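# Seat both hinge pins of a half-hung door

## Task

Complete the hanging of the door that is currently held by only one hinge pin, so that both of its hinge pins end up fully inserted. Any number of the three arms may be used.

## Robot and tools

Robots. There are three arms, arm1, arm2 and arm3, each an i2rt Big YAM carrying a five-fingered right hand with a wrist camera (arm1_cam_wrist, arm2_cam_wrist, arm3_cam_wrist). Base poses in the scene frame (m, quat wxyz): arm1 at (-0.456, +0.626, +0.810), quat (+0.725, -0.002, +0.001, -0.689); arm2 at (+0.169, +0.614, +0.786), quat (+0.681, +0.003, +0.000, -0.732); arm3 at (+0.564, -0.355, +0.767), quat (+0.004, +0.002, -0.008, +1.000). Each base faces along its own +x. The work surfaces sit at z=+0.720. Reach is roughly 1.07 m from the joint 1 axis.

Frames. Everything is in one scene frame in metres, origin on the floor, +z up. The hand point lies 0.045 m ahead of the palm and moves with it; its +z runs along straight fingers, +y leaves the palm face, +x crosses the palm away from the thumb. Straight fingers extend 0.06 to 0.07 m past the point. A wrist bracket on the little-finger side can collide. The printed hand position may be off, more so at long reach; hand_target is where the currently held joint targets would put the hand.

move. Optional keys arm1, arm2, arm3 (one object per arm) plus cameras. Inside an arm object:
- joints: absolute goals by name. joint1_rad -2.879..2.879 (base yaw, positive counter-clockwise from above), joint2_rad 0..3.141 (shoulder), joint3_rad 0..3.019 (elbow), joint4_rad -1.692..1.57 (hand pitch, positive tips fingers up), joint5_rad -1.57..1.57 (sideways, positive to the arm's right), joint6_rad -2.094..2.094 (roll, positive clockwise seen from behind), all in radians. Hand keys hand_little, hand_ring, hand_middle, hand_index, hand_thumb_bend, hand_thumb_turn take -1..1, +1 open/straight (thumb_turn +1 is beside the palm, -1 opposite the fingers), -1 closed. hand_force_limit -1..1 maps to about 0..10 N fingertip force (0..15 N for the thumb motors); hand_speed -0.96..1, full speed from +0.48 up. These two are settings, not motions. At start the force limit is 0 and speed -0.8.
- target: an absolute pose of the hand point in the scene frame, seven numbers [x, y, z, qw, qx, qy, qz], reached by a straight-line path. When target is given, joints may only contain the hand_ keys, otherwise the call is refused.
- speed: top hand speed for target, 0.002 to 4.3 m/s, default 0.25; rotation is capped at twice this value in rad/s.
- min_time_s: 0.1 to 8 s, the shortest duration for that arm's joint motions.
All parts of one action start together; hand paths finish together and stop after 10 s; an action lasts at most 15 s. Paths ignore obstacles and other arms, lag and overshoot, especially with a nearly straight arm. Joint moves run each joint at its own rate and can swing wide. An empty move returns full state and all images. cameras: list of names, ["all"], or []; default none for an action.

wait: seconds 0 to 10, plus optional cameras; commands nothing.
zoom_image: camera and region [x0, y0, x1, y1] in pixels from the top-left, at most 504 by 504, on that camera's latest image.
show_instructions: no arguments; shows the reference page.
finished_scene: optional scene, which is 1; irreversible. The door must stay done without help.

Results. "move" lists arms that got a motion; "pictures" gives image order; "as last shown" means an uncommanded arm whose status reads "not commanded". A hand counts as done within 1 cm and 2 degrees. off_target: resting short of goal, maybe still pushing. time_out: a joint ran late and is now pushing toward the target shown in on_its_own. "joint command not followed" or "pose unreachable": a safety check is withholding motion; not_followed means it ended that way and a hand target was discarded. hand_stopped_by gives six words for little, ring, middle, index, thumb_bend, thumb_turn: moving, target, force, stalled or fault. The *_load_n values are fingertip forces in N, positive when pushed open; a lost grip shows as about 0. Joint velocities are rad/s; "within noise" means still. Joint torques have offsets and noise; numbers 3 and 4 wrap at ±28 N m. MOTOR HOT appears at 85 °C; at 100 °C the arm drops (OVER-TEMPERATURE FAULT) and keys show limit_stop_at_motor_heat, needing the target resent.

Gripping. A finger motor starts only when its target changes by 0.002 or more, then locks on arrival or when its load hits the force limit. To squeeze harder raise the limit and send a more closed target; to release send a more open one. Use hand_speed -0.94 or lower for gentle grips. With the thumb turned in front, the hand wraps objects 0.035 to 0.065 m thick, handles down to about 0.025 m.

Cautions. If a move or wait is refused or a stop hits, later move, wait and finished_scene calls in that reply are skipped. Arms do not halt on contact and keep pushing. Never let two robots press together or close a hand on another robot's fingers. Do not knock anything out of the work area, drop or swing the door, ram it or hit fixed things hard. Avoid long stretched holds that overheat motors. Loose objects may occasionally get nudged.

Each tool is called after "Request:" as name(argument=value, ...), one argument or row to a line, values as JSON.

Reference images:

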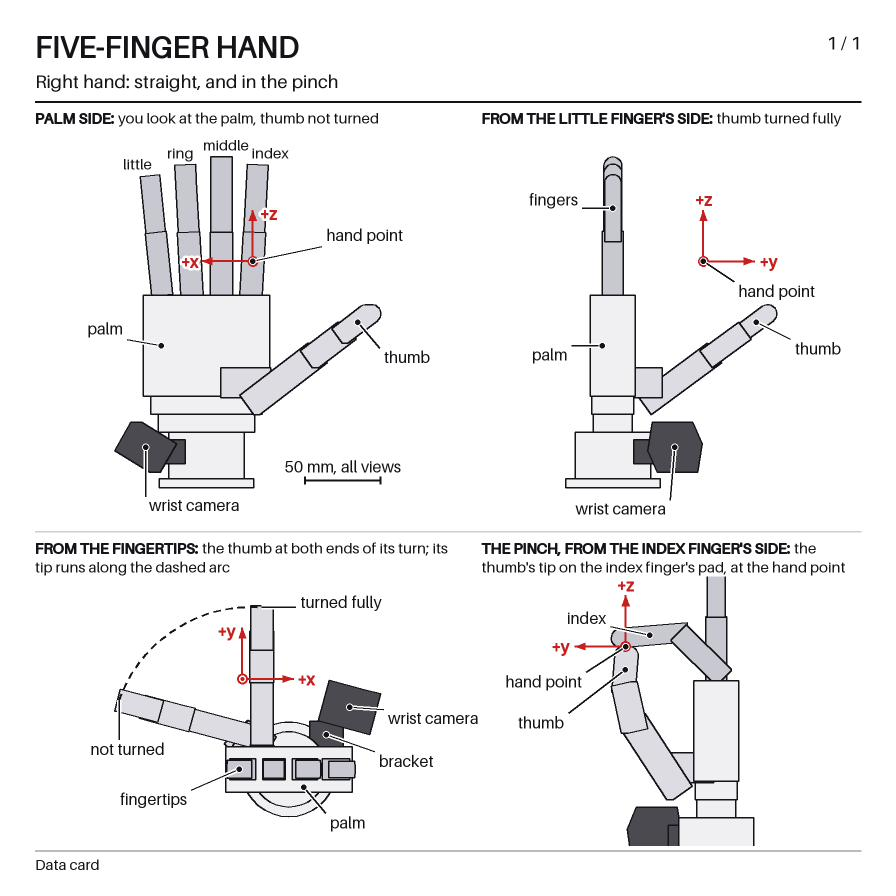

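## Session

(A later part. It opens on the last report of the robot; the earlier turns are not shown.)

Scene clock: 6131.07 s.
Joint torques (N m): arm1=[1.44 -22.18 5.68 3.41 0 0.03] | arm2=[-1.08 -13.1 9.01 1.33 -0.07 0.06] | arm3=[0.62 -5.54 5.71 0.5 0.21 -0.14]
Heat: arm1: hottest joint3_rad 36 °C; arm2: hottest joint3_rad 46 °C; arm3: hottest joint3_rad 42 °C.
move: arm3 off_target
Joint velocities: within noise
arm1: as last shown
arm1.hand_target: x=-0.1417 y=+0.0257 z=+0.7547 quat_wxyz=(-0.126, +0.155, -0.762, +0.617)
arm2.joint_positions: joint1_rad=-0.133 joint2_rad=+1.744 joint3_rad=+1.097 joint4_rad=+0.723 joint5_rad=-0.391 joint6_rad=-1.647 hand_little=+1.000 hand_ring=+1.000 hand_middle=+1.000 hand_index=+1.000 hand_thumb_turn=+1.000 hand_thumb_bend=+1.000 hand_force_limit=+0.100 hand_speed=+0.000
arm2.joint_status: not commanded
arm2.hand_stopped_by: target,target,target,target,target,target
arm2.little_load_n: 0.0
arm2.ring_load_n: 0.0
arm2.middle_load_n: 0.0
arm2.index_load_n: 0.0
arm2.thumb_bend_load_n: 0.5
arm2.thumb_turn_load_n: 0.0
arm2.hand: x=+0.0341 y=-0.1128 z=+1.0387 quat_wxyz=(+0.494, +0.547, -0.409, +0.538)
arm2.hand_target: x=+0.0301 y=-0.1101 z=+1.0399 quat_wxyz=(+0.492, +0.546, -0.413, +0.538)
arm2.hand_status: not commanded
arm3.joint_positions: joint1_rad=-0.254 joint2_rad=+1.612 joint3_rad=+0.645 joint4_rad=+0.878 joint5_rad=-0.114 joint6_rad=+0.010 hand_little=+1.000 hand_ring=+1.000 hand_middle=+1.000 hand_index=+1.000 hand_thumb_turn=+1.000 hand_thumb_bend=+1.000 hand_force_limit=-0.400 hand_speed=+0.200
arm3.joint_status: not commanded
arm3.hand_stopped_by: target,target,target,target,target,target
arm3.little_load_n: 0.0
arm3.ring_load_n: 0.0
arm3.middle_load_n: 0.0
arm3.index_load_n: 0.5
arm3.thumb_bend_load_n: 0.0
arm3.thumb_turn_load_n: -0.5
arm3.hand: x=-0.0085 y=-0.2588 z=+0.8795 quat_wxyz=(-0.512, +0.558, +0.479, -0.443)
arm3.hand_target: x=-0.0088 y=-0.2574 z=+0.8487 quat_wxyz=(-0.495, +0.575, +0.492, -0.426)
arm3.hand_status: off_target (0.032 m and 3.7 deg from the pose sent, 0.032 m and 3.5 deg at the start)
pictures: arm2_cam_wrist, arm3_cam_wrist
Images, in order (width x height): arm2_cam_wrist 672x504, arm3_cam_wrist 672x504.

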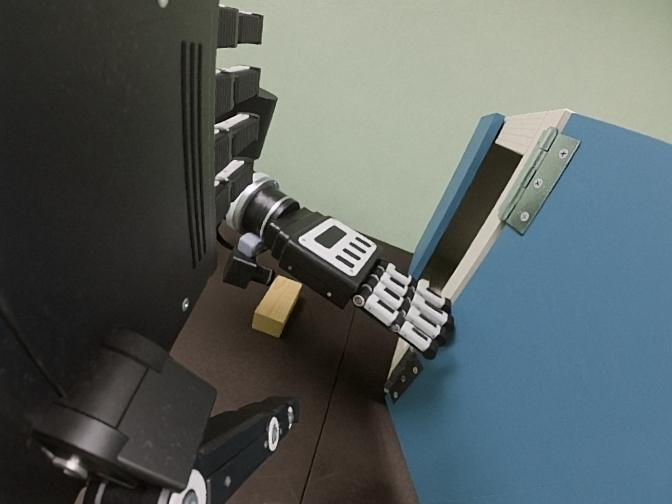

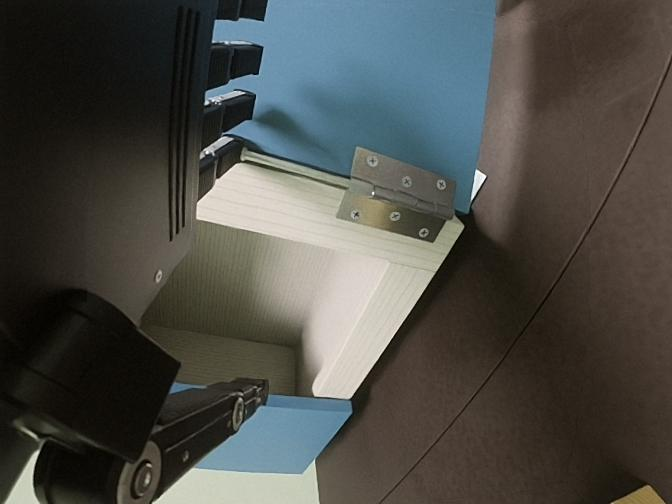

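Request:
zoom_image(
  camera="arm3_cam_wrist",
  region=[340, 140, 460, 240],
)

Request:
move(
  arm1={"target": [-0.1412, 0.0243, 0.760, -0.1255, 0.155, -0.7615, 0.6167], "speed": 0.01},
  cameras=["arm3_cam_wrist","arm2_cam_wrist"],
)

Request:
zoom_image(
  camera="arm3_cam_wrist",
  region=[340, 140, 460, 240],
)

Request:
zoom_image(
  camera="arm2_cam_wrist",
  region=[375, 335, 425, 405],
)

Scaled by 4.200 from the camera's image (finer frame: 960x720).

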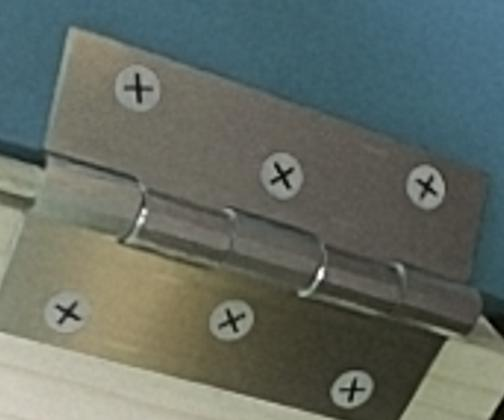

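Scene clock: 6136.23 s.
Joint torques (N m): arm1=[1.44 -22.71 5.55 3.55 0 0.03] | arm2=[-1.08 -13.33 8.98 1.31 -0.08 0.05] | arm3=[0.67 -5.6 5.72 0.49 0.21 -0.14]
Heat: arm1: hottest joint3_rad 36 °C; arm2: hottest joint3_rad 46 °C; arm3: hottest joint3_rad 42 °C.
move: arm1 off_target
Joint velocities: within noise
arm1.joint_positions: joint1_rad=+0.392 joint2_rad=+2.187 joint3_rad=+0.930 joint4_rad=+0.940 joint5_rad=+0.044 joint6_rad=+0.017 hand_little=+1.000 hand_ring=+1.000 hand_middle=+1.000 hand_index=+1.000 hand_thumb_turn=+1.000 hand_thumb_bend=-0.900 hand_force_limit=+0.000 hand_speed=+0.000
arm1.joint_status: not commanded
arm1.hand_stopped_by: target,target,target,target,target,target
arm1.little_load_n: 0.0
arm1.ring_load_n: -1.5
arm1.middle_load_n: -4.0
arm1.index_load_n: 0.0
arm1.thumb_bend_load_n: 0.0
arm1.thumb_turn_load_n: 0.0
arm1.hand: x=-0.1568 y=+0.0464 z=+0.7056 quat_wxyz=(-0.114, +0.160, -0.794, +0.575)
arm1.hand_target: x=-0.1418 y=+0.0258 z=+0.7593 quat_wxyz=(-0.126, +0.155, -0.762, +0.617)
arm1.hand_status: off_target (0.061 m and 6.2 deg from the pose sent, 0.061 m and 5.8 deg at the start)
arm2, arm3: as last shown
arm2.thumb_bend_load_n: 0.0
arm3.thumb_turn_load_n: 0.0
arm3.hand: x=-0.0086 y=-0.2588 z=+0.8795 quat_wxyz=(-0.512, +0.558, +0.479, -0.443)
arm3.hand_target: x=-0.0088 y=-0.2574 z=+0.8488 quat_wxyz=(-0.495, +0.575, +0.492, -0.426)
pictures: arm2_cam_wrist, arm3_cam_wrist
Images, in order (width x height): arm2_cam_wrist 672x504, arm3_cam_wrist 672x504.

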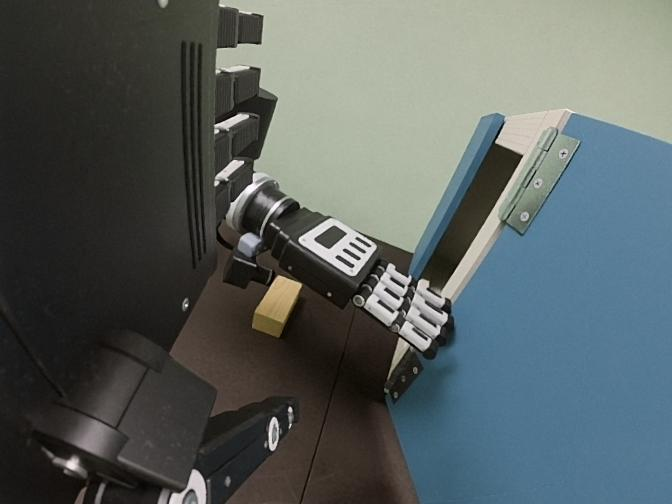

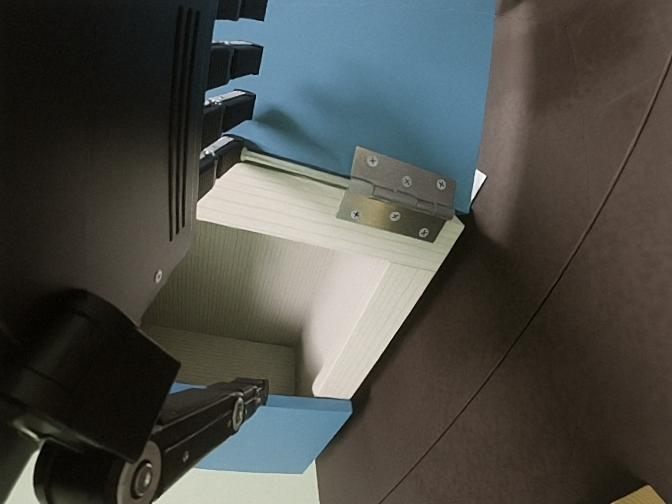

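Scaled by 4.200 from the camera's image (finer frame: 960x720).

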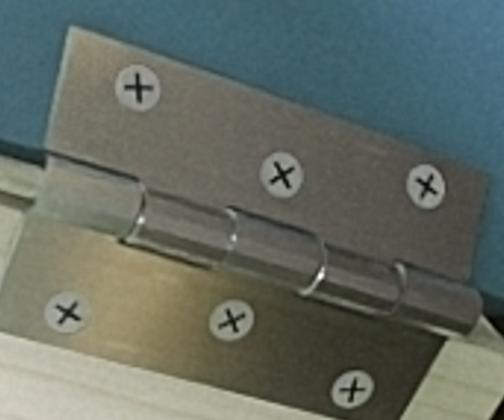

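Scaled by 7.200 from the camera's image (finer frame: 960x720).

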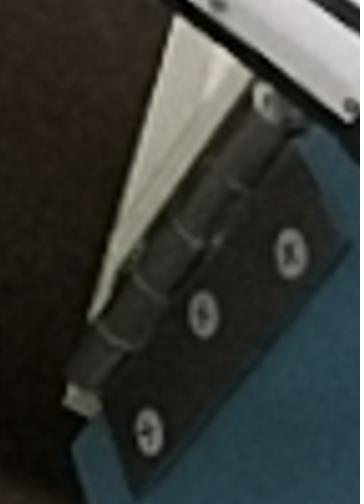

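Request:
move(
  arm1={"target": [-0.1412, 0.0243, 0.763, -0.1255, 0.155, -0.7615, 0.6167], "speed": 0.01},
  cameras=["arm3_cam_wrist","arm2_cam_wrist"],
)

Request:
zoom_image(
  camera="arm3_cam_wrist",
  region=[340, 140, 460, 240],
)

Request:
zoom_image(
  camera="arm2_cam_wrist",
  region=[375, 335, 425, 405],
)

Request:
move(
  arm1={"target": [-0.1412, 0.0243, 0.766, -0.1255, 0.155, -0.7615, 0.6167], "speed": 0.01},
  cameras=["arm3_cam_wrist","arm2_cam_wrist"],
)

Request:
zoom_image(
  camera="arm3_cam_wrist",
  region=[340, 140, 460, 240],
)

Request:
zoom_image(
  camera="arm2_cam_wrist",
  region=[375, 335, 425, 405],
)

Scene clock: 6142.60 s.
Joint torques (N m): arm1=[1.49 -22.89 5.57 3.6 0 0.03] | arm2=[-0.91 -13.22 9.01 1.37 -0.09 0.05] | arm3=[0.5 -5.54 5.7 0.47 0.2 -0.14]
Heat: arm1: hottest joint3_rad 36 °C; arm2: hottest joint3_rad 46 °C; arm3: hottest joint3_rad 42 °C.
move: arm1 off_target
Joint velocities: within noise
arm1.joint_positions: joint1_rad=+0.392 joint2_rad=+2.182 joint3_rad=+0.928 joint4_rad=+0.932 joint5_rad=+0.044 joint6_rad=+0.017 hand_little=+1.000 hand_ring=+1.000 hand_middle=+1.000 hand_index=+1.000 hand_thumb_turn=+1.000 hand_thumb_bend=-0.900 hand_force_limit=+0.000 hand_speed=+0.000
arm1.joint_status: not commanded
arm1.hand_stopped_by: target,target,target,target,target,target
arm1.little_load_n: 0.0
arm1.ring_load_n: -2.0
arm1.middle_load_n: -4.0
arm1.index_load_n: 0.0
arm1.thumb_bend_load_n: 0.0
arm1.thumb_turn_load_n: 0.0
arm1.hand: x=-0.1572 y=+0.0471 z=+0.7064 quat_wxyz=(-0.114, +0.160, -0.795, +0.574)
arm1.hand_target: x=-0.1418 y=+0.0259 z=+0.7623 quat_wxyz=(-0.126, +0.155, -0.762, +0.617)
arm1.hand_status: off_target (0.063 m and 6.4 deg from the pose sent, 0.063 m and 6.2 deg at the start)
arm2, arm3: as last shown
arm3.middle_load_n: -0.5
arm3.hand: x=-0.0086 y=-0.2588 z=+0.8794 quat_wxyz=(-0.512, +0.558, +0.479, -0.443)
arm3.hand_target: x=-0.0088 y=-0.2575 z=+0.8487 quat_wxyz=(-0.495, +0.575, +0.492, -0.426)
pictures: arm2_cam_wrist, arm3_cam_wrist
Images, in order (width x height): arm2_cam_wrist 672x504, arm3_cam_wrist 672x504.

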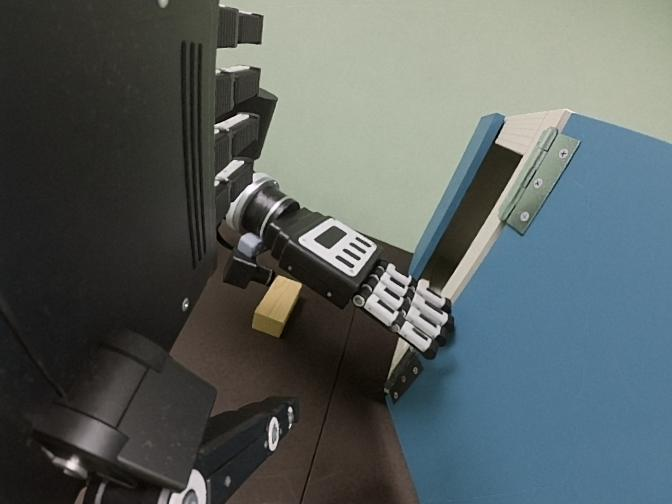

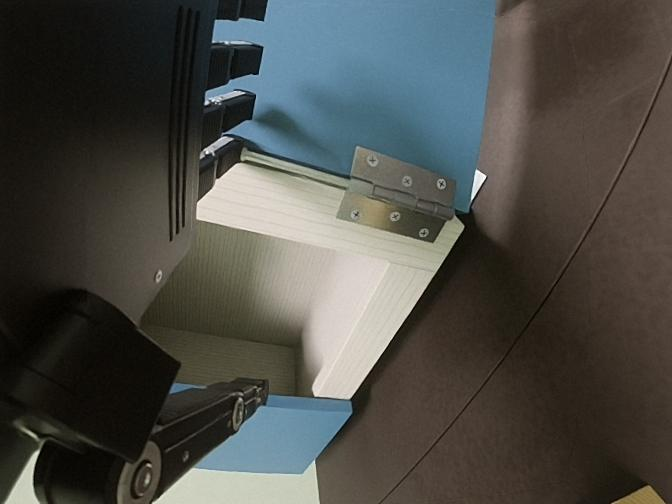

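Scaled by 4.200 from the camera's image (finer frame: 960x720).

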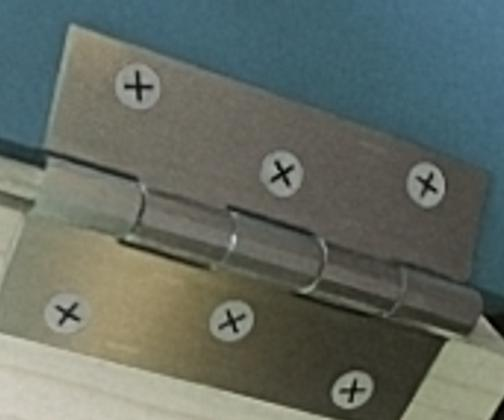

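Scaled by 7.200 from the camera's image (finer frame: 960x720).

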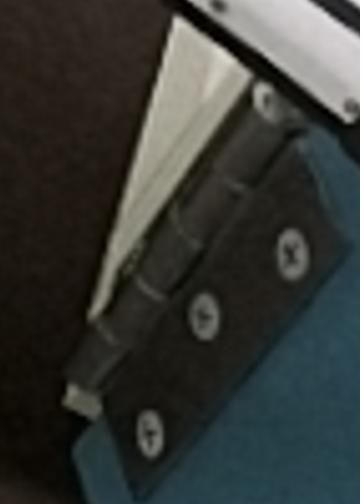

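Scene clock: 6143.57 s.
Joint torques (N m): arm1=[1.44 -23.18 5.49 3.71 0 0.03] | arm2=[-1.2 -12.98 9.05 1.31 -0.07 0.05] | arm3=[0.62 -5.54 5.7 0.5 0.21 -0.14]
Heat: arm1: hottest joint3_rad 36 °C; arm2: hottest joint3_rad 46 °C; arm3: hottest joint3_rad 42 °C.
move: arm1 off_target
Joint velocities: within noise
arm1.joint_positions: joint1_rad=+0.392 joint2_rad=+2.178 joint3_rad=+0.928 joint4_rad=+0.924 joint5_rad=+0.044 joint6_rad=+0.017 hand_little=+1.000 hand_ring=+1.000 hand_middle=+0.999 hand_index=+1.000 hand_thumb_turn=+1.000 hand_thumb_bend=-0.900 hand_force_limit=+0.000 hand_speed=+0.000
arm1.joint_status: not commanded
arm1.hand_stopped_by: target,target,target,target,target,target
arm1.little_load_n: 0.0
arm1.ring_load_n: -2.0
arm1.middle_load_n: -3.5
arm1.index_load_n: 0.0
arm1.thumb_bend_load_n: 0.0
arm1.thumb_turn_load_n: 0.0
arm1.hand: x=-0.1573 y=+0.0474 z=+0.7068 quat_wxyz=(-0.113, +0.160, -0.796, +0.572)
arm1.hand_target: x=-0.1418 y=+0.0259 z=+0.7650 quat_wxyz=(-0.126, +0.155, -0.762, +0.617)
arm1.hand_status: off_target (0.065 m and 6.7 deg from the pose sent, 0.066 m and 6.4 deg at the start)
arm2, arm3: as last shown
arm2.thumb_turn_load_n: 0.5
arm3.middle_load_n: 0.0
pictures: arm2_cam_wrist, arm3_cam_wrist
Images, in order (width x height): arm2_cam_wrist 672x504, arm3_cam_wrist 672x504.

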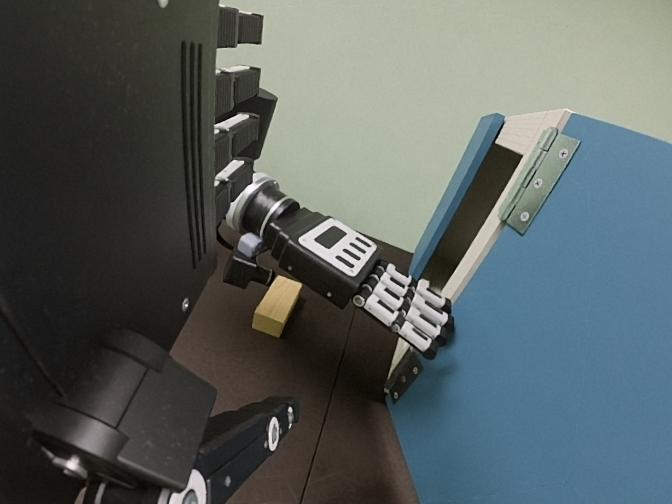

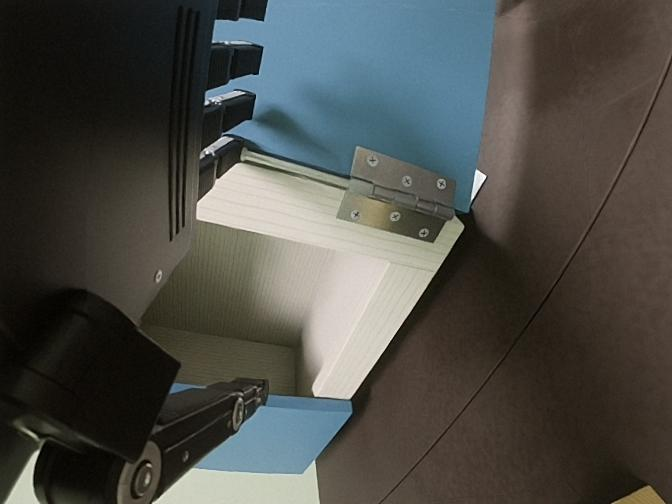

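Scaled by 4.200 from the camera's image (finer frame: 960x720).

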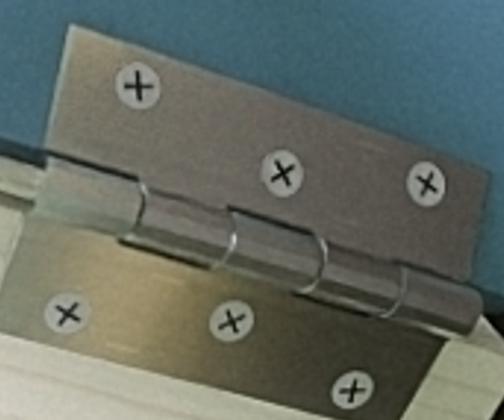

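Scaled by 7.200 from the camera's image (finer frame: 960x720).

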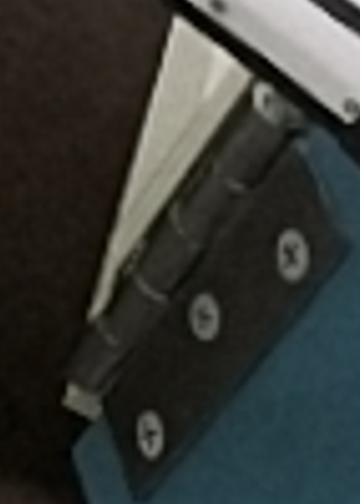

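Request:
zoom_image(
  camera="arm3_cam_wrist",
  region=[200, 110, 290, 200],
)

Request:
zoom_image(
  camera="arm2_cam_wrist",
  region=[380, 270, 460, 360],
)

Scaled by 5.600 from the camera's image (finer frame: 960x720).

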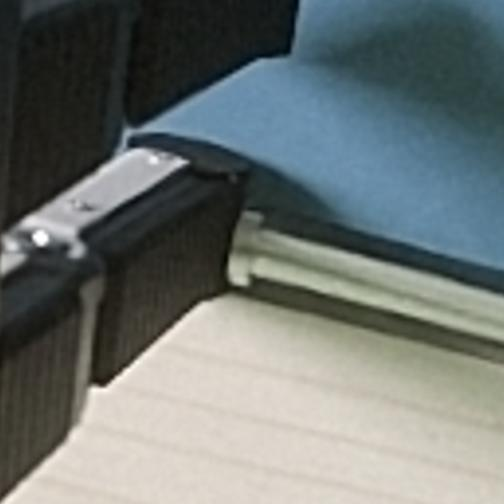

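Scaled by 5.600 from the camera's image (finer frame: 960x720).

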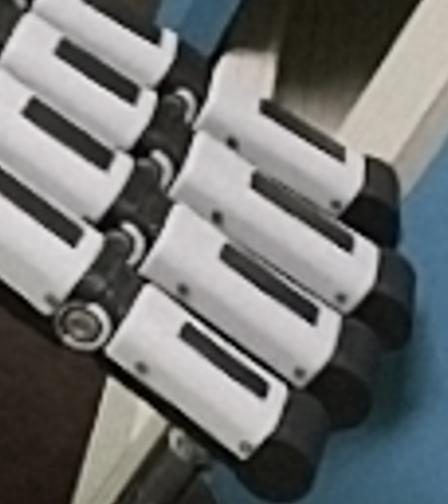

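Request:
move(
  arm1={"target": [-0.1412, 0.0243, 0.7625, -0.1255, 0.155, -0.7615, 0.6167], "speed": 0.01},
  arm3={"target": [-0.011, -0.257, 0.838, 0.495, -0.575, -0.492, 0.426], "speed": 0.02},
  cameras=["arm3_cam_wrist","arm2_cam_wrist"],
)

Request:
zoom_image(
  camera="arm3_cam_wrist",
  region=[340, 140, 460, 240],
)

Request:
move(
  arm3={"target": [-0.014, -0.257, 0.838, 0.495, -0.575, -0.492, 0.426], "speed": 0.02},
  cameras=["arm3_cam_wrist","arm2_cam_wrist"],
)

Request:
zoom_image(
  camera="arm3_cam_wrist",
  region=[340, 140, 460, 240],
)

Request:
zoom_image(
  camera="arm2_cam_wrist",
  region=[375, 335, 425, 405],
)

Scene clock: 6163.27 s.
Joint torques (N m): arm1=[1.44 -22.42 5.6 3.97 0 0.03] | arm2=[-1.08 -13.22 9.01 1.32 -0.09 0.07] | arm3=[0.62 -5.01 5.35 0.18 0.26 -0.17]
Heat: arm1: hottest joint3_rad 35 °C; arm2: hottest joint3_rad 46 °C; arm3: hottest joint3_rad 42 °C.
move: arm1 off_target; arm3 off_target
Joint velocities: within noise
arm1.joint_positions: joint1_rad=+0.392 joint2_rad=+2.178 joint3_rad=+0.928 joint4_rad=+0.924 joint5_rad=+0.044 joint6_rad=+0.017 hand_little=+1.000 hand_ring=+1.000 hand_middle=+0.999 hand_index=+1.000 hand_thumb_turn=+1.000 hand_thumb_bend=-0.900 hand_force_limit=+0.000 hand_speed=+0.000
arm1.joint_status: not commanded
arm1.hand_stopped_by: target,target,target,target,target,target
arm1.little_load_n: 0.0
arm1.ring_load_n: -2.0
arm1.middle_load_n: -4.0
arm1.index_load_n: 0.0
arm1.thumb_bend_load_n: 0.0
arm1.thumb_turn_load_n: 0.0
arm1.hand: x=-0.1573 y=+0.0474 z=+0.7068 quat_wxyz=(-0.113, +0.160, -0.796, +0.572)
arm1.hand_target: x=-0.1419 y=+0.0260 z=+0.7618 quat_wxyz=(-0.126, +0.155, -0.762, +0.616)
arm1.hand_status: off_target (0.062 m and 6.7 deg from the pose sent, 0.062 m and 6.7 deg at the start)
arm2: as last shown
arm2.middle_load_n: -0.5
arm2.thumb_turn_load_n: 0.0
arm3.joint_positions: joint1_rad=-0.254 joint2_rad=+1.631 joint3_rad=+0.642 joint4_rad=+0.919 joint5_rad=-0.115 joint6_rad=+0.013 hand_little=+1.000 hand_ring=+1.000 hand_middle=+1.000 hand_index=+1.000 hand_thumb_turn=+1.000 hand_thumb_bend=+1.000 hand_force_limit=-0.400 hand_speed=+0.200
arm3.joint_status: not commanded
arm3.hand_stopped_by: target,target,target,target,target,target
arm3.little_load_n: 0.0
arm3.ring_load_n: 0.0
arm3.middle_load_n: 0.0
arm3.index_load_n: 0.5
arm3.thumb_bend_load_n: 0.0
arm3.thumb_turn_load_n: -0.5
arm3.hand: x=-0.0103 y=-0.2587 z=+0.8782 quat_wxyz=(-0.517, +0.553, +0.475, -0.448)
arm3.hand_target: x=-0.0080 y=-0.2576 z=+0.8394 quat_wxyz=(-0.495, +0.575, +0.492, -0.426)
arm3.hand_status: off_target (0.040 m and 4.8 deg from the pose sent, 0.042 m and 3.7 deg at the start)
pictures: arm2_cam_wrist, arm3_cam_wrist
Images, in order (width x height): arm2_cam_wrist 672x504, arm3_cam_wrist 672x504.

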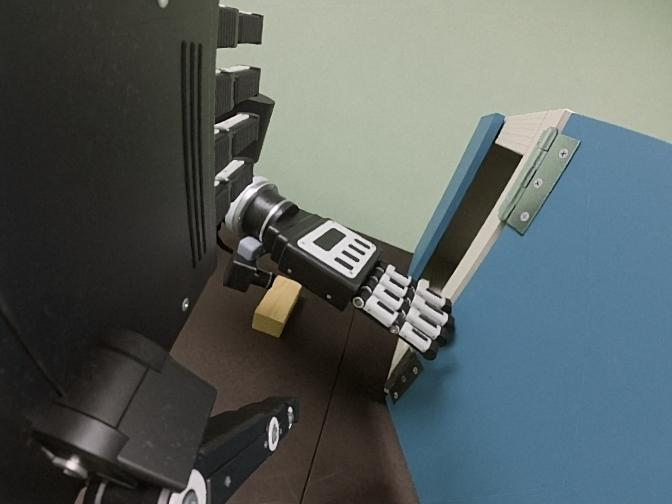

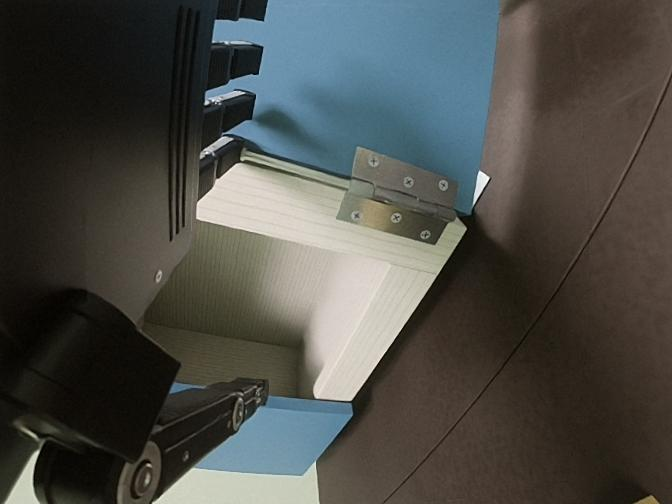

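Scaled by 4.200 from the camera's image (finer frame: 960x720).

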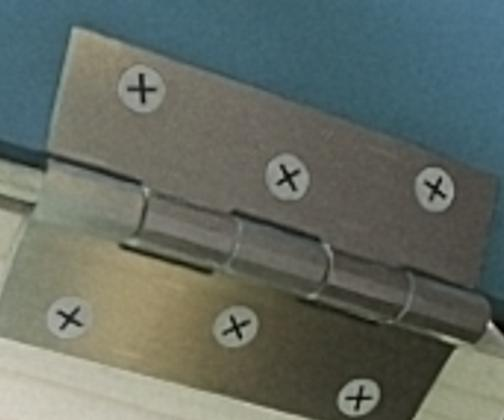

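Scene clock: 6164.23 s.
Joint torques (N m): arm1=[1.44 -22.48 5.6 4 0 0.03] | arm2=[-1.14 -13.22 9.05 1.35 -0.08 0.07] | arm3=[0.73 -4.72 5.91 0.1 0.32 -0.18]
Heat: arm1: hottest joint3_rad 35 °C; arm2: hottest joint3_rad 46 °C; arm3: hottest joint3_rad 42 °C.
move: arm3 off_target
Joint velocities: within noise
arm1, arm2: as last shown
arm1.ring_load_n: -1.5
arm2.middle_load_n: 0.0
arm3.joint_positions: joint1_rad=-0.254 joint2_rad=+1.634 joint3_rad=+0.641 joint4_rad=+0.919 joint5_rad=-0.116 joint6_rad=+0.015 hand_little=+1.000 hand_ring=+1.000 hand_middle=+1.000 hand_index=+1.000 hand_thumb_turn=+1.000 hand_thumb_bend=+1.000 hand_force_limit=-0.400 hand_speed=+0.200
arm3.joint_status: not commanded
arm3.hand_stopped_by: target,target,target,target,target,target
arm3.little_load_n: 0.0
arm3.ring_load_n: 0.0
arm3.middle_load_n: 0.0
arm3.index_load_n: 0.5
arm3.thumb_bend_load_n: 0.0
arm3.thumb_turn_load_n: 0.0
arm3.hand: x=-0.0100 y=-0.2589 z=+0.8766 quat_wxyz=(-0.515, +0.554, +0.475, -0.448)
arm3.hand_target: x=-0.0108 y=-0.2577 z=+0.8393 quat_wxyz=(-0.495, +0.575, +0.492, -0.426)
arm3.hand_status: off_target (0.039 m and 4.6 deg from the pose sent, 0.040 m and 4.8 deg at the start)
pictures: arm2_cam_wrist, arm3_cam_wrist
Images, in order (width x height): arm2_cam_wrist 672x504, arm3_cam_wrist 672x504.

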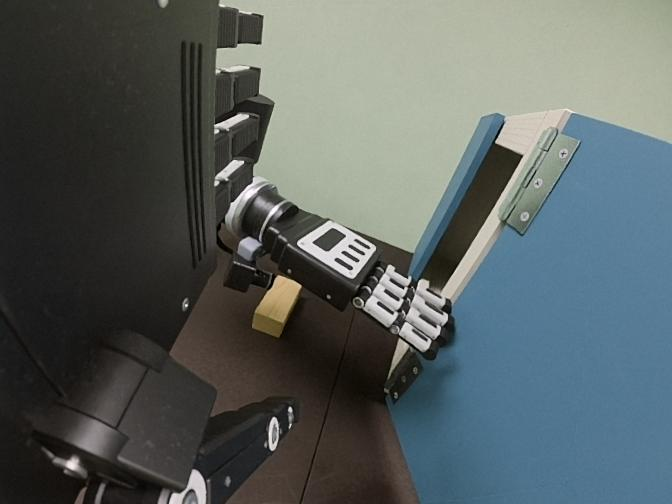

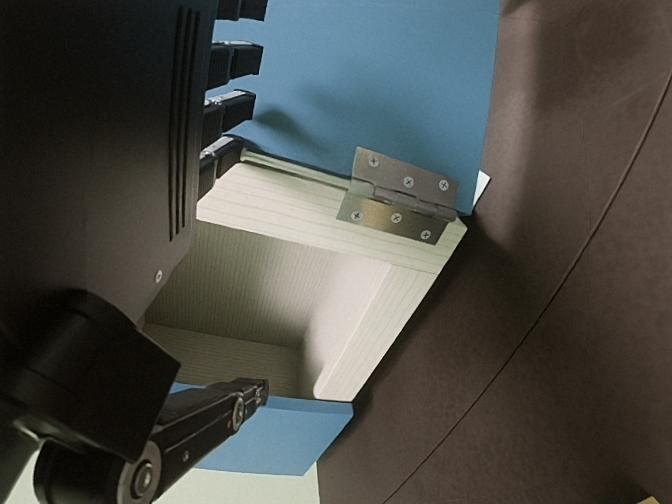

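Scaled by 4.200 from the camera's image (finer frame: 960x720).

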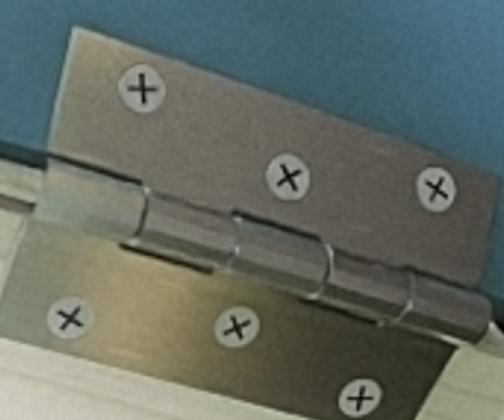

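Scaled by 7.200 from the camera's image (finer frame: 960x720).

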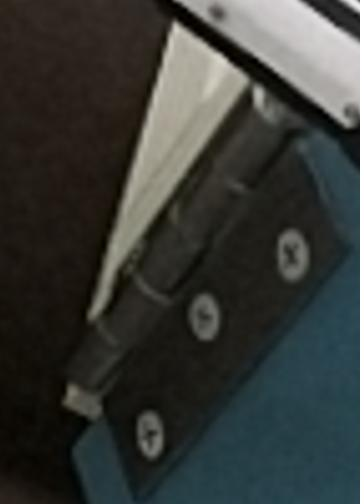

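Request:
zoom_image(
  camera="arm3_cam_wrist",
  region=[220, 100, 440, 240],
)

Request:
move(
  arm3={"target": [-0.018, -0.257, 0.836, 0.495, -0.575, -0.492, 0.426], "speed": 0.02},
  cameras=["arm3_cam_wrist","arm2_cam_wrist"],
)

Request:
zoom_image(
  camera="arm3_cam_wrist",
  region=[220, 100, 440, 240],
)

Request:
zoom_image(
  camera="arm3_cam_wrist",
  region=[340, 140, 460, 240],
)

Request:
zoom_image(
  camera="arm2_cam_wrist",
  region=[375, 335, 425, 405],
)

Scaled by 2.291 from the camera's image (finer frame: 960x720).

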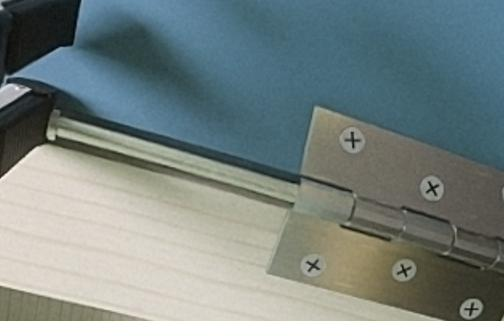

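Scene clock: 6171.70 s.
Joint torques (N m): arm1=[1.49 -22.42 5.59 3.99 0 0.03] | arm2=[-1.2 -13.27 8.99 1.4 -0.07 0.07] | arm3=[0.85 -4.19 6.46 -0.12 0.4 -0.21]
Heat: arm1: hottest joint3_rad 35 °C; arm2: hottest joint3_rad 46 °C; arm3: hottest joint3_rad 42 °C.
move: arm3 off_target
Joint velocities: within noise
arm1, arm2: as last shown
arm1.ring_load_n: -2.0
arm3.joint_positions: joint1_rad=-0.254 joint2_rad=+1.639 joint3_rad=+0.641 joint4_rad=+0.928 joint5_rad=-0.116 joint6_rad=+0.018 hand_little=+1.000 hand_ring=+1.000 hand_middle=+1.000 hand_index=+1.000 hand_thumb_turn=+1.000 hand_thumb_bend=+1.000 hand_force_limit=-0.400 hand_speed=+0.200
arm3.joint_status: not commanded
arm3.hand_stopped_by: target,target,target,target,target,target
arm3.little_load_n: 0.0
arm3.ring_load_n: 0.0
arm3.middle_load_n: 0.0
arm3.index_load_n: 0.5
arm3.thumb_bend_load_n: 0.5
arm3.thumb_turn_load_n: -0.5
arm3.hand: x=-0.0106 y=-0.2590 z=+0.8761 quat_wxyz=(-0.516, +0.554, +0.474, -0.450)
arm3.hand_target: x=-0.0141 y=-0.2578 z=+0.8373 quat_wxyz=(-0.495, +0.575, +0.493, -0.426)
arm3.hand_status: off_target (0.041 m and 4.8 deg from the pose sent, 0.041 m and 4.6 deg at the start)
pictures: arm2_cam_wrist, arm3_cam_wrist
Images, in order (width x height): arm2_cam_wrist 672x504, arm3_cam_wrist 672x504.

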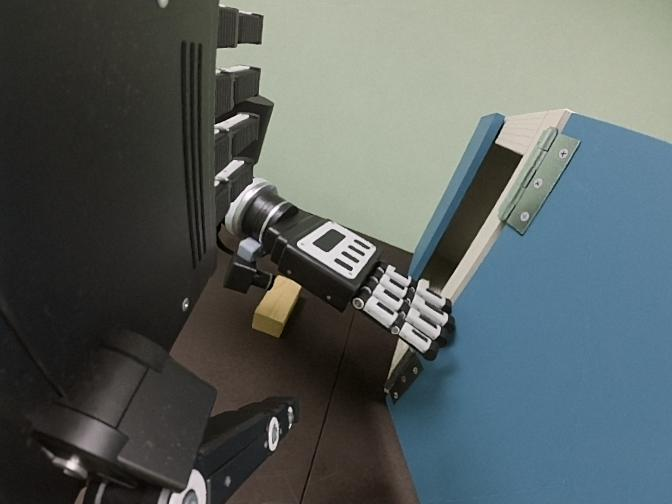

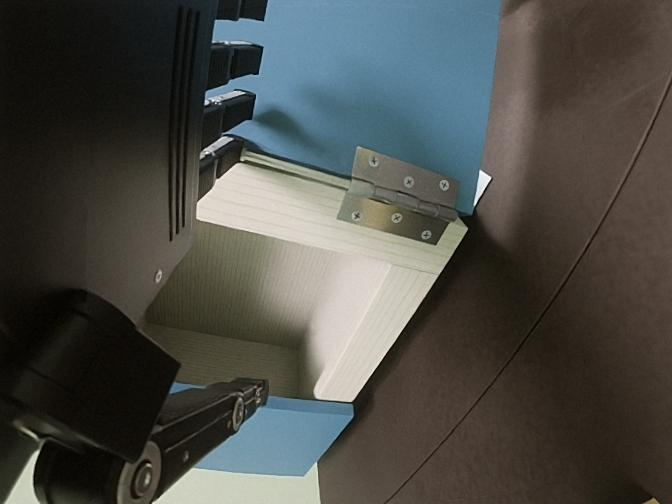

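Scaled by 2.291 from the camera's image (finer frame: 960x720).

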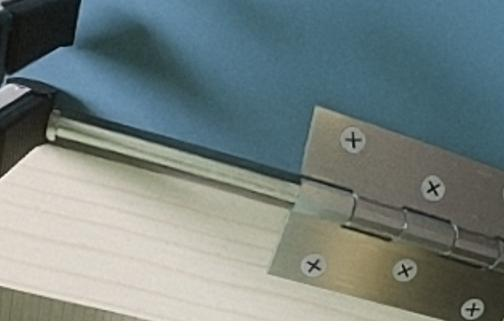

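Scaled by 4.200 from the camera's image (finer frame: 960x720).

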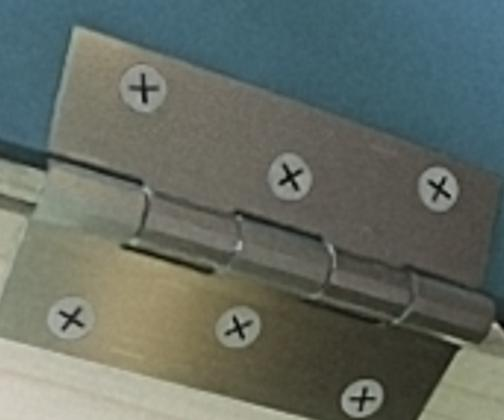

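Scaled by 7.200 from the camera's image (finer frame: 960x720).

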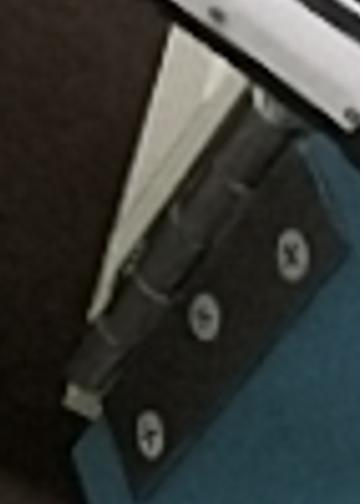

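Request:
move(
  arm1={"target": [-0.1412, 0.0243, 0.756, -0.1255, 0.155, -0.7615, 0.6167], "speed": 0.01},
  cameras=["arm3_cam_wrist","arm2_cam_wrist"],
)

Request:
zoom_image(
  camera="arm3_cam_wrist",
  region=[340, 140, 460, 240],
)

Request:
move(
  arm1={"target": [-0.1412, 0.0243, 0.750, -0.1255, 0.155, -0.7615, 0.6167], "speed": 0.01},
  cameras=["arm3_cam_wrist","arm2_cam_wrist"],
)

Request:
zoom_image(
  camera="arm3_cam_wrist",
  region=[340, 140, 460, 240],
)

Request:
zoom_image(
  camera="arm2_cam_wrist",
  region=[375, 335, 425, 405],
)

Scene clock: 6179.10 s.
Joint torques (N m): arm1=[1.49 -21.01 5.76 4.52 0 0.03] | arm2=[-0.97 -13.27 9.03 1.35 -0.07 0.06] | arm3=[0.91 -4.19 6.46 -0.12 0.4 -0.21]
Heat: arm1: hottest joint3_rad 35 °C; arm2: hottest joint3_rad 46 °C; arm3: hottest joint3_rad 42 °C.
move: arm1 off_target
Joint velocities: within noise
arm1.joint_positions: joint1_rad=+0.392 joint2_rad=+2.178 joint3_rad=+0.928 joint4_rad=+0.924 joint5_rad=+0.044 joint6_rad=+0.017 hand_little=+1.000 hand_ring=+1.000 hand_middle=+0.999 hand_index=+1.000 hand_thumb_turn=+1.000 hand_thumb_bend=-0.900 hand_force_limit=+0.000 hand_speed=+0.000
arm1.joint_status: not commanded
arm1.hand_stopped_by: target,target,target,target,target,target
arm1.little_load_n: 0.0
arm1.ring_load_n: -2.0
arm1.middle_load_n: -4.0
arm1.index_load_n: 0.0
arm1.thumb_bend_load_n: 0.0
arm1.thumb_turn_load_n: -0.5
arm1.hand: x=-0.1573 y=+0.0474 z=+0.7068 quat_wxyz=(-0.113, +0.160, -0.796, +0.572)
arm1.hand_target: x=-0.1420 y=+0.0262 z=+0.7558 quat_wxyz=(-0.126, +0.155, -0.762, +0.616)
arm1.hand_status: off_target (0.057 m and 6.7 deg from the pose sent, 0.056 m and 6.7 deg at the start)
arm2, arm3: as last shown
arm3.index_load_n: 1.0
arm3.thumb_bend_load_n: 0.0
arm3.thumb_turn_load_n: 0.0
arm3.hand_target: x=-0.0141 y=-0.2578 z=+0.8373 quat_wxyz=(-0.495, +0.575, +0.492, -0.426)
pictures: arm2_cam_wrist, arm3_cam_wrist
Images, in order (width x height): arm2_cam_wrist 672x504, arm3_cam_wrist 672x504.

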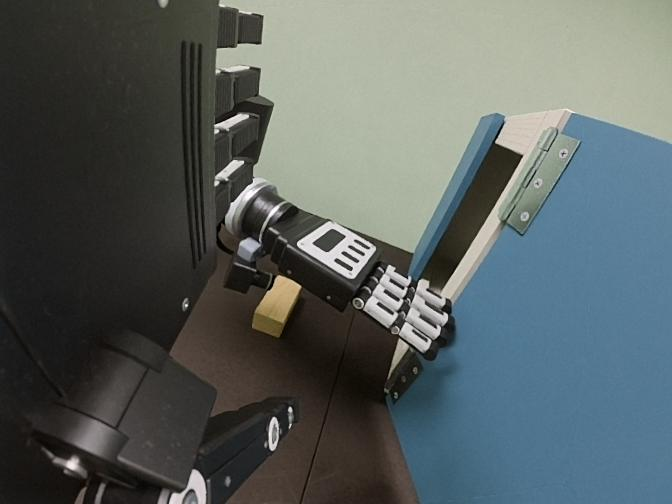

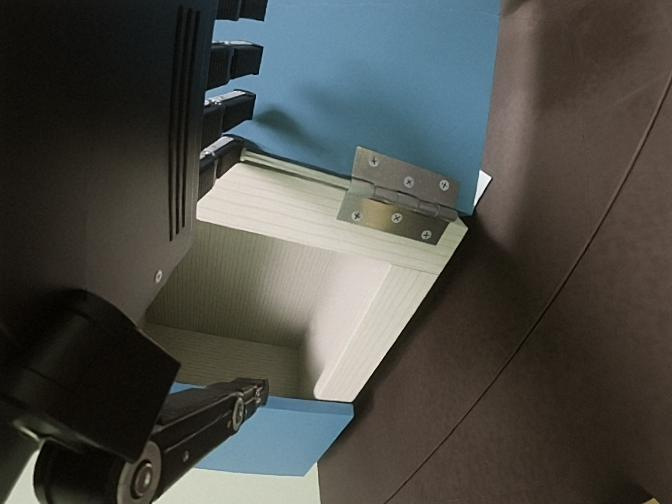

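Scaled by 4.200 from the camera's image (finer frame: 960x720).

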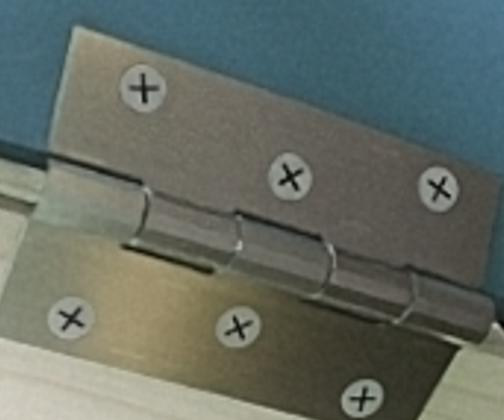

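Scene clock: 6180.20 s.
Joint torques (N m): arm1=[1.49 -19.66 5.96 4.96 0 0.03] | arm2=[-1.03 -12.98 9.01 1.29 -0.1 0.06] | arm3=[0.91 -4.13 6.45 -0.14 0.4 -0.21]
Heat: arm1: hottest joint3_rad 35 °C; arm2: hottest joint3_rad 46 °C; arm3: hottest joint3_rad 42 °C.
move: arm1 off_target
Joint velocities: within noise
arm1.joint_positions: joint1_rad=+0.392 joint2_rad=+2.178 joint3_rad=+0.928 joint4_rad=+0.924 joint5_rad=+0.044 joint6_rad=+0.017 hand_little=+1.000 hand_ring=+1.000 hand_middle=+0.999 hand_index=+1.000 hand_thumb_turn=+1.000 hand_thumb_bend=-0.900 hand_force_limit=+0.000 hand_speed=+0.000
arm1.joint_status: not commanded
arm1.hand_stopped_by: target,target,target,target,target,target
arm1.little_load_n: 0.0
arm1.ring_load_n: -1.5
arm1.middle_load_n: -4.0
arm1.index_load_n: 0.0
arm1.thumb_bend_load_n: 0.0
arm1.thumb_turn_load_n: 0.0
arm1.hand: x=-0.1573 y=+0.0474 z=+0.7068 quat_wxyz=(-0.113, +0.160, -0.796, +0.572)
arm1.hand_target: x=-0.1420 y=+0.0263 z=+0.7503 quat_wxyz=(-0.126, +0.155, -0.762, +0.616)
arm1.hand_status: off_target (0.052 m and 6.7 deg from the pose sent, 0.051 m and 6.7 deg at the start)
arm2.joint_positions: joint1_rad=-0.133 joint2_rad=+1.744 joint3_rad=+1.097 joint4_rad=+0.723 joint5_rad=-0.391 joint6_rad=-1.647 hand_little=+1.000 hand_ring=+1.000 hand_middle=+1.000 hand_index=+1.000 hand_thumb_turn=+1.000 hand_thumb_bend=+1.000 hand_force_limit=+0.100 hand_speed=+0.000
arm2.joint_status: not commanded
arm2.hand_stopped_by: target,target,target,target,target,target
arm2.little_load_n: 0.0
arm2.ring_load_n: 0.0
arm2.middle_load_n: 0.0
arm2.index_load_n: 0.0
arm2.thumb_bend_load_n: 0.0
arm2.thumb_turn_load_n: 0.0
arm2.hand: x=+0.0341 y=-0.1128 z=+1.0387 quat_wxyz=(+0.494, +0.547, -0.409, +0.538)
arm2.hand_target: x=+0.0301 y=-0.1101 z=+1.0399 quat_wxyz=(+0.492, +0.546, -0.413, +0.538)
arm2.hand_status: not commanded
arm3: as last shown
arm3.index_load_n: 0.5
arm3.thumb_turn_load_n: -0.5
pictures: arm2_cam_wrist, arm3_cam_wrist
Images, in order (width x height): arm2_cam_wrist 672x504, arm3_cam_wrist 672x504.

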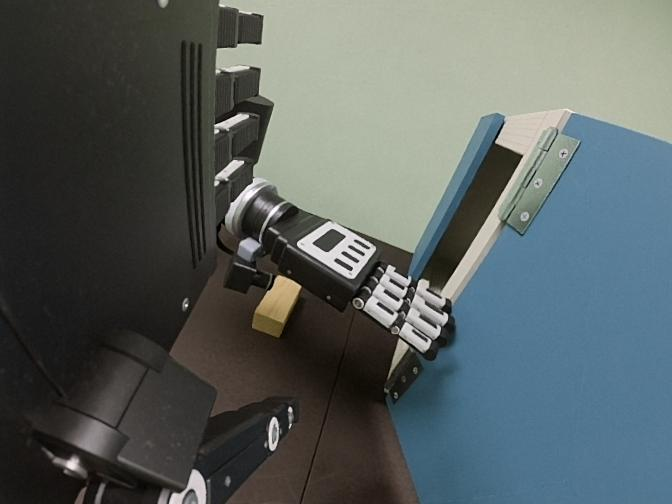

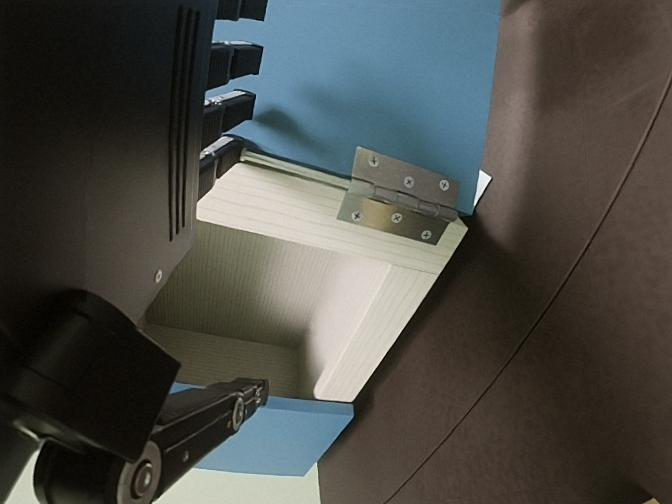

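Scaled by 4.200 from the camera's image (finer frame: 960x720).

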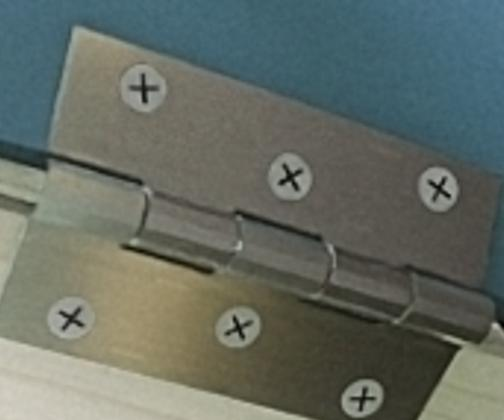

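Scaled by 7.200 from the camera's image (finer frame: 960x720).

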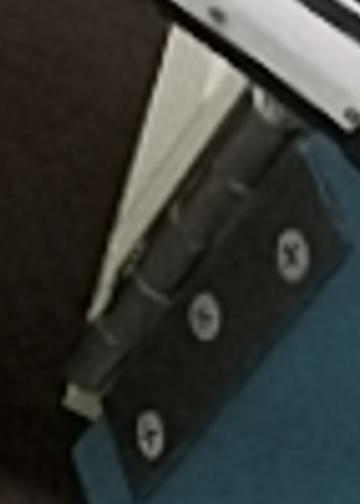

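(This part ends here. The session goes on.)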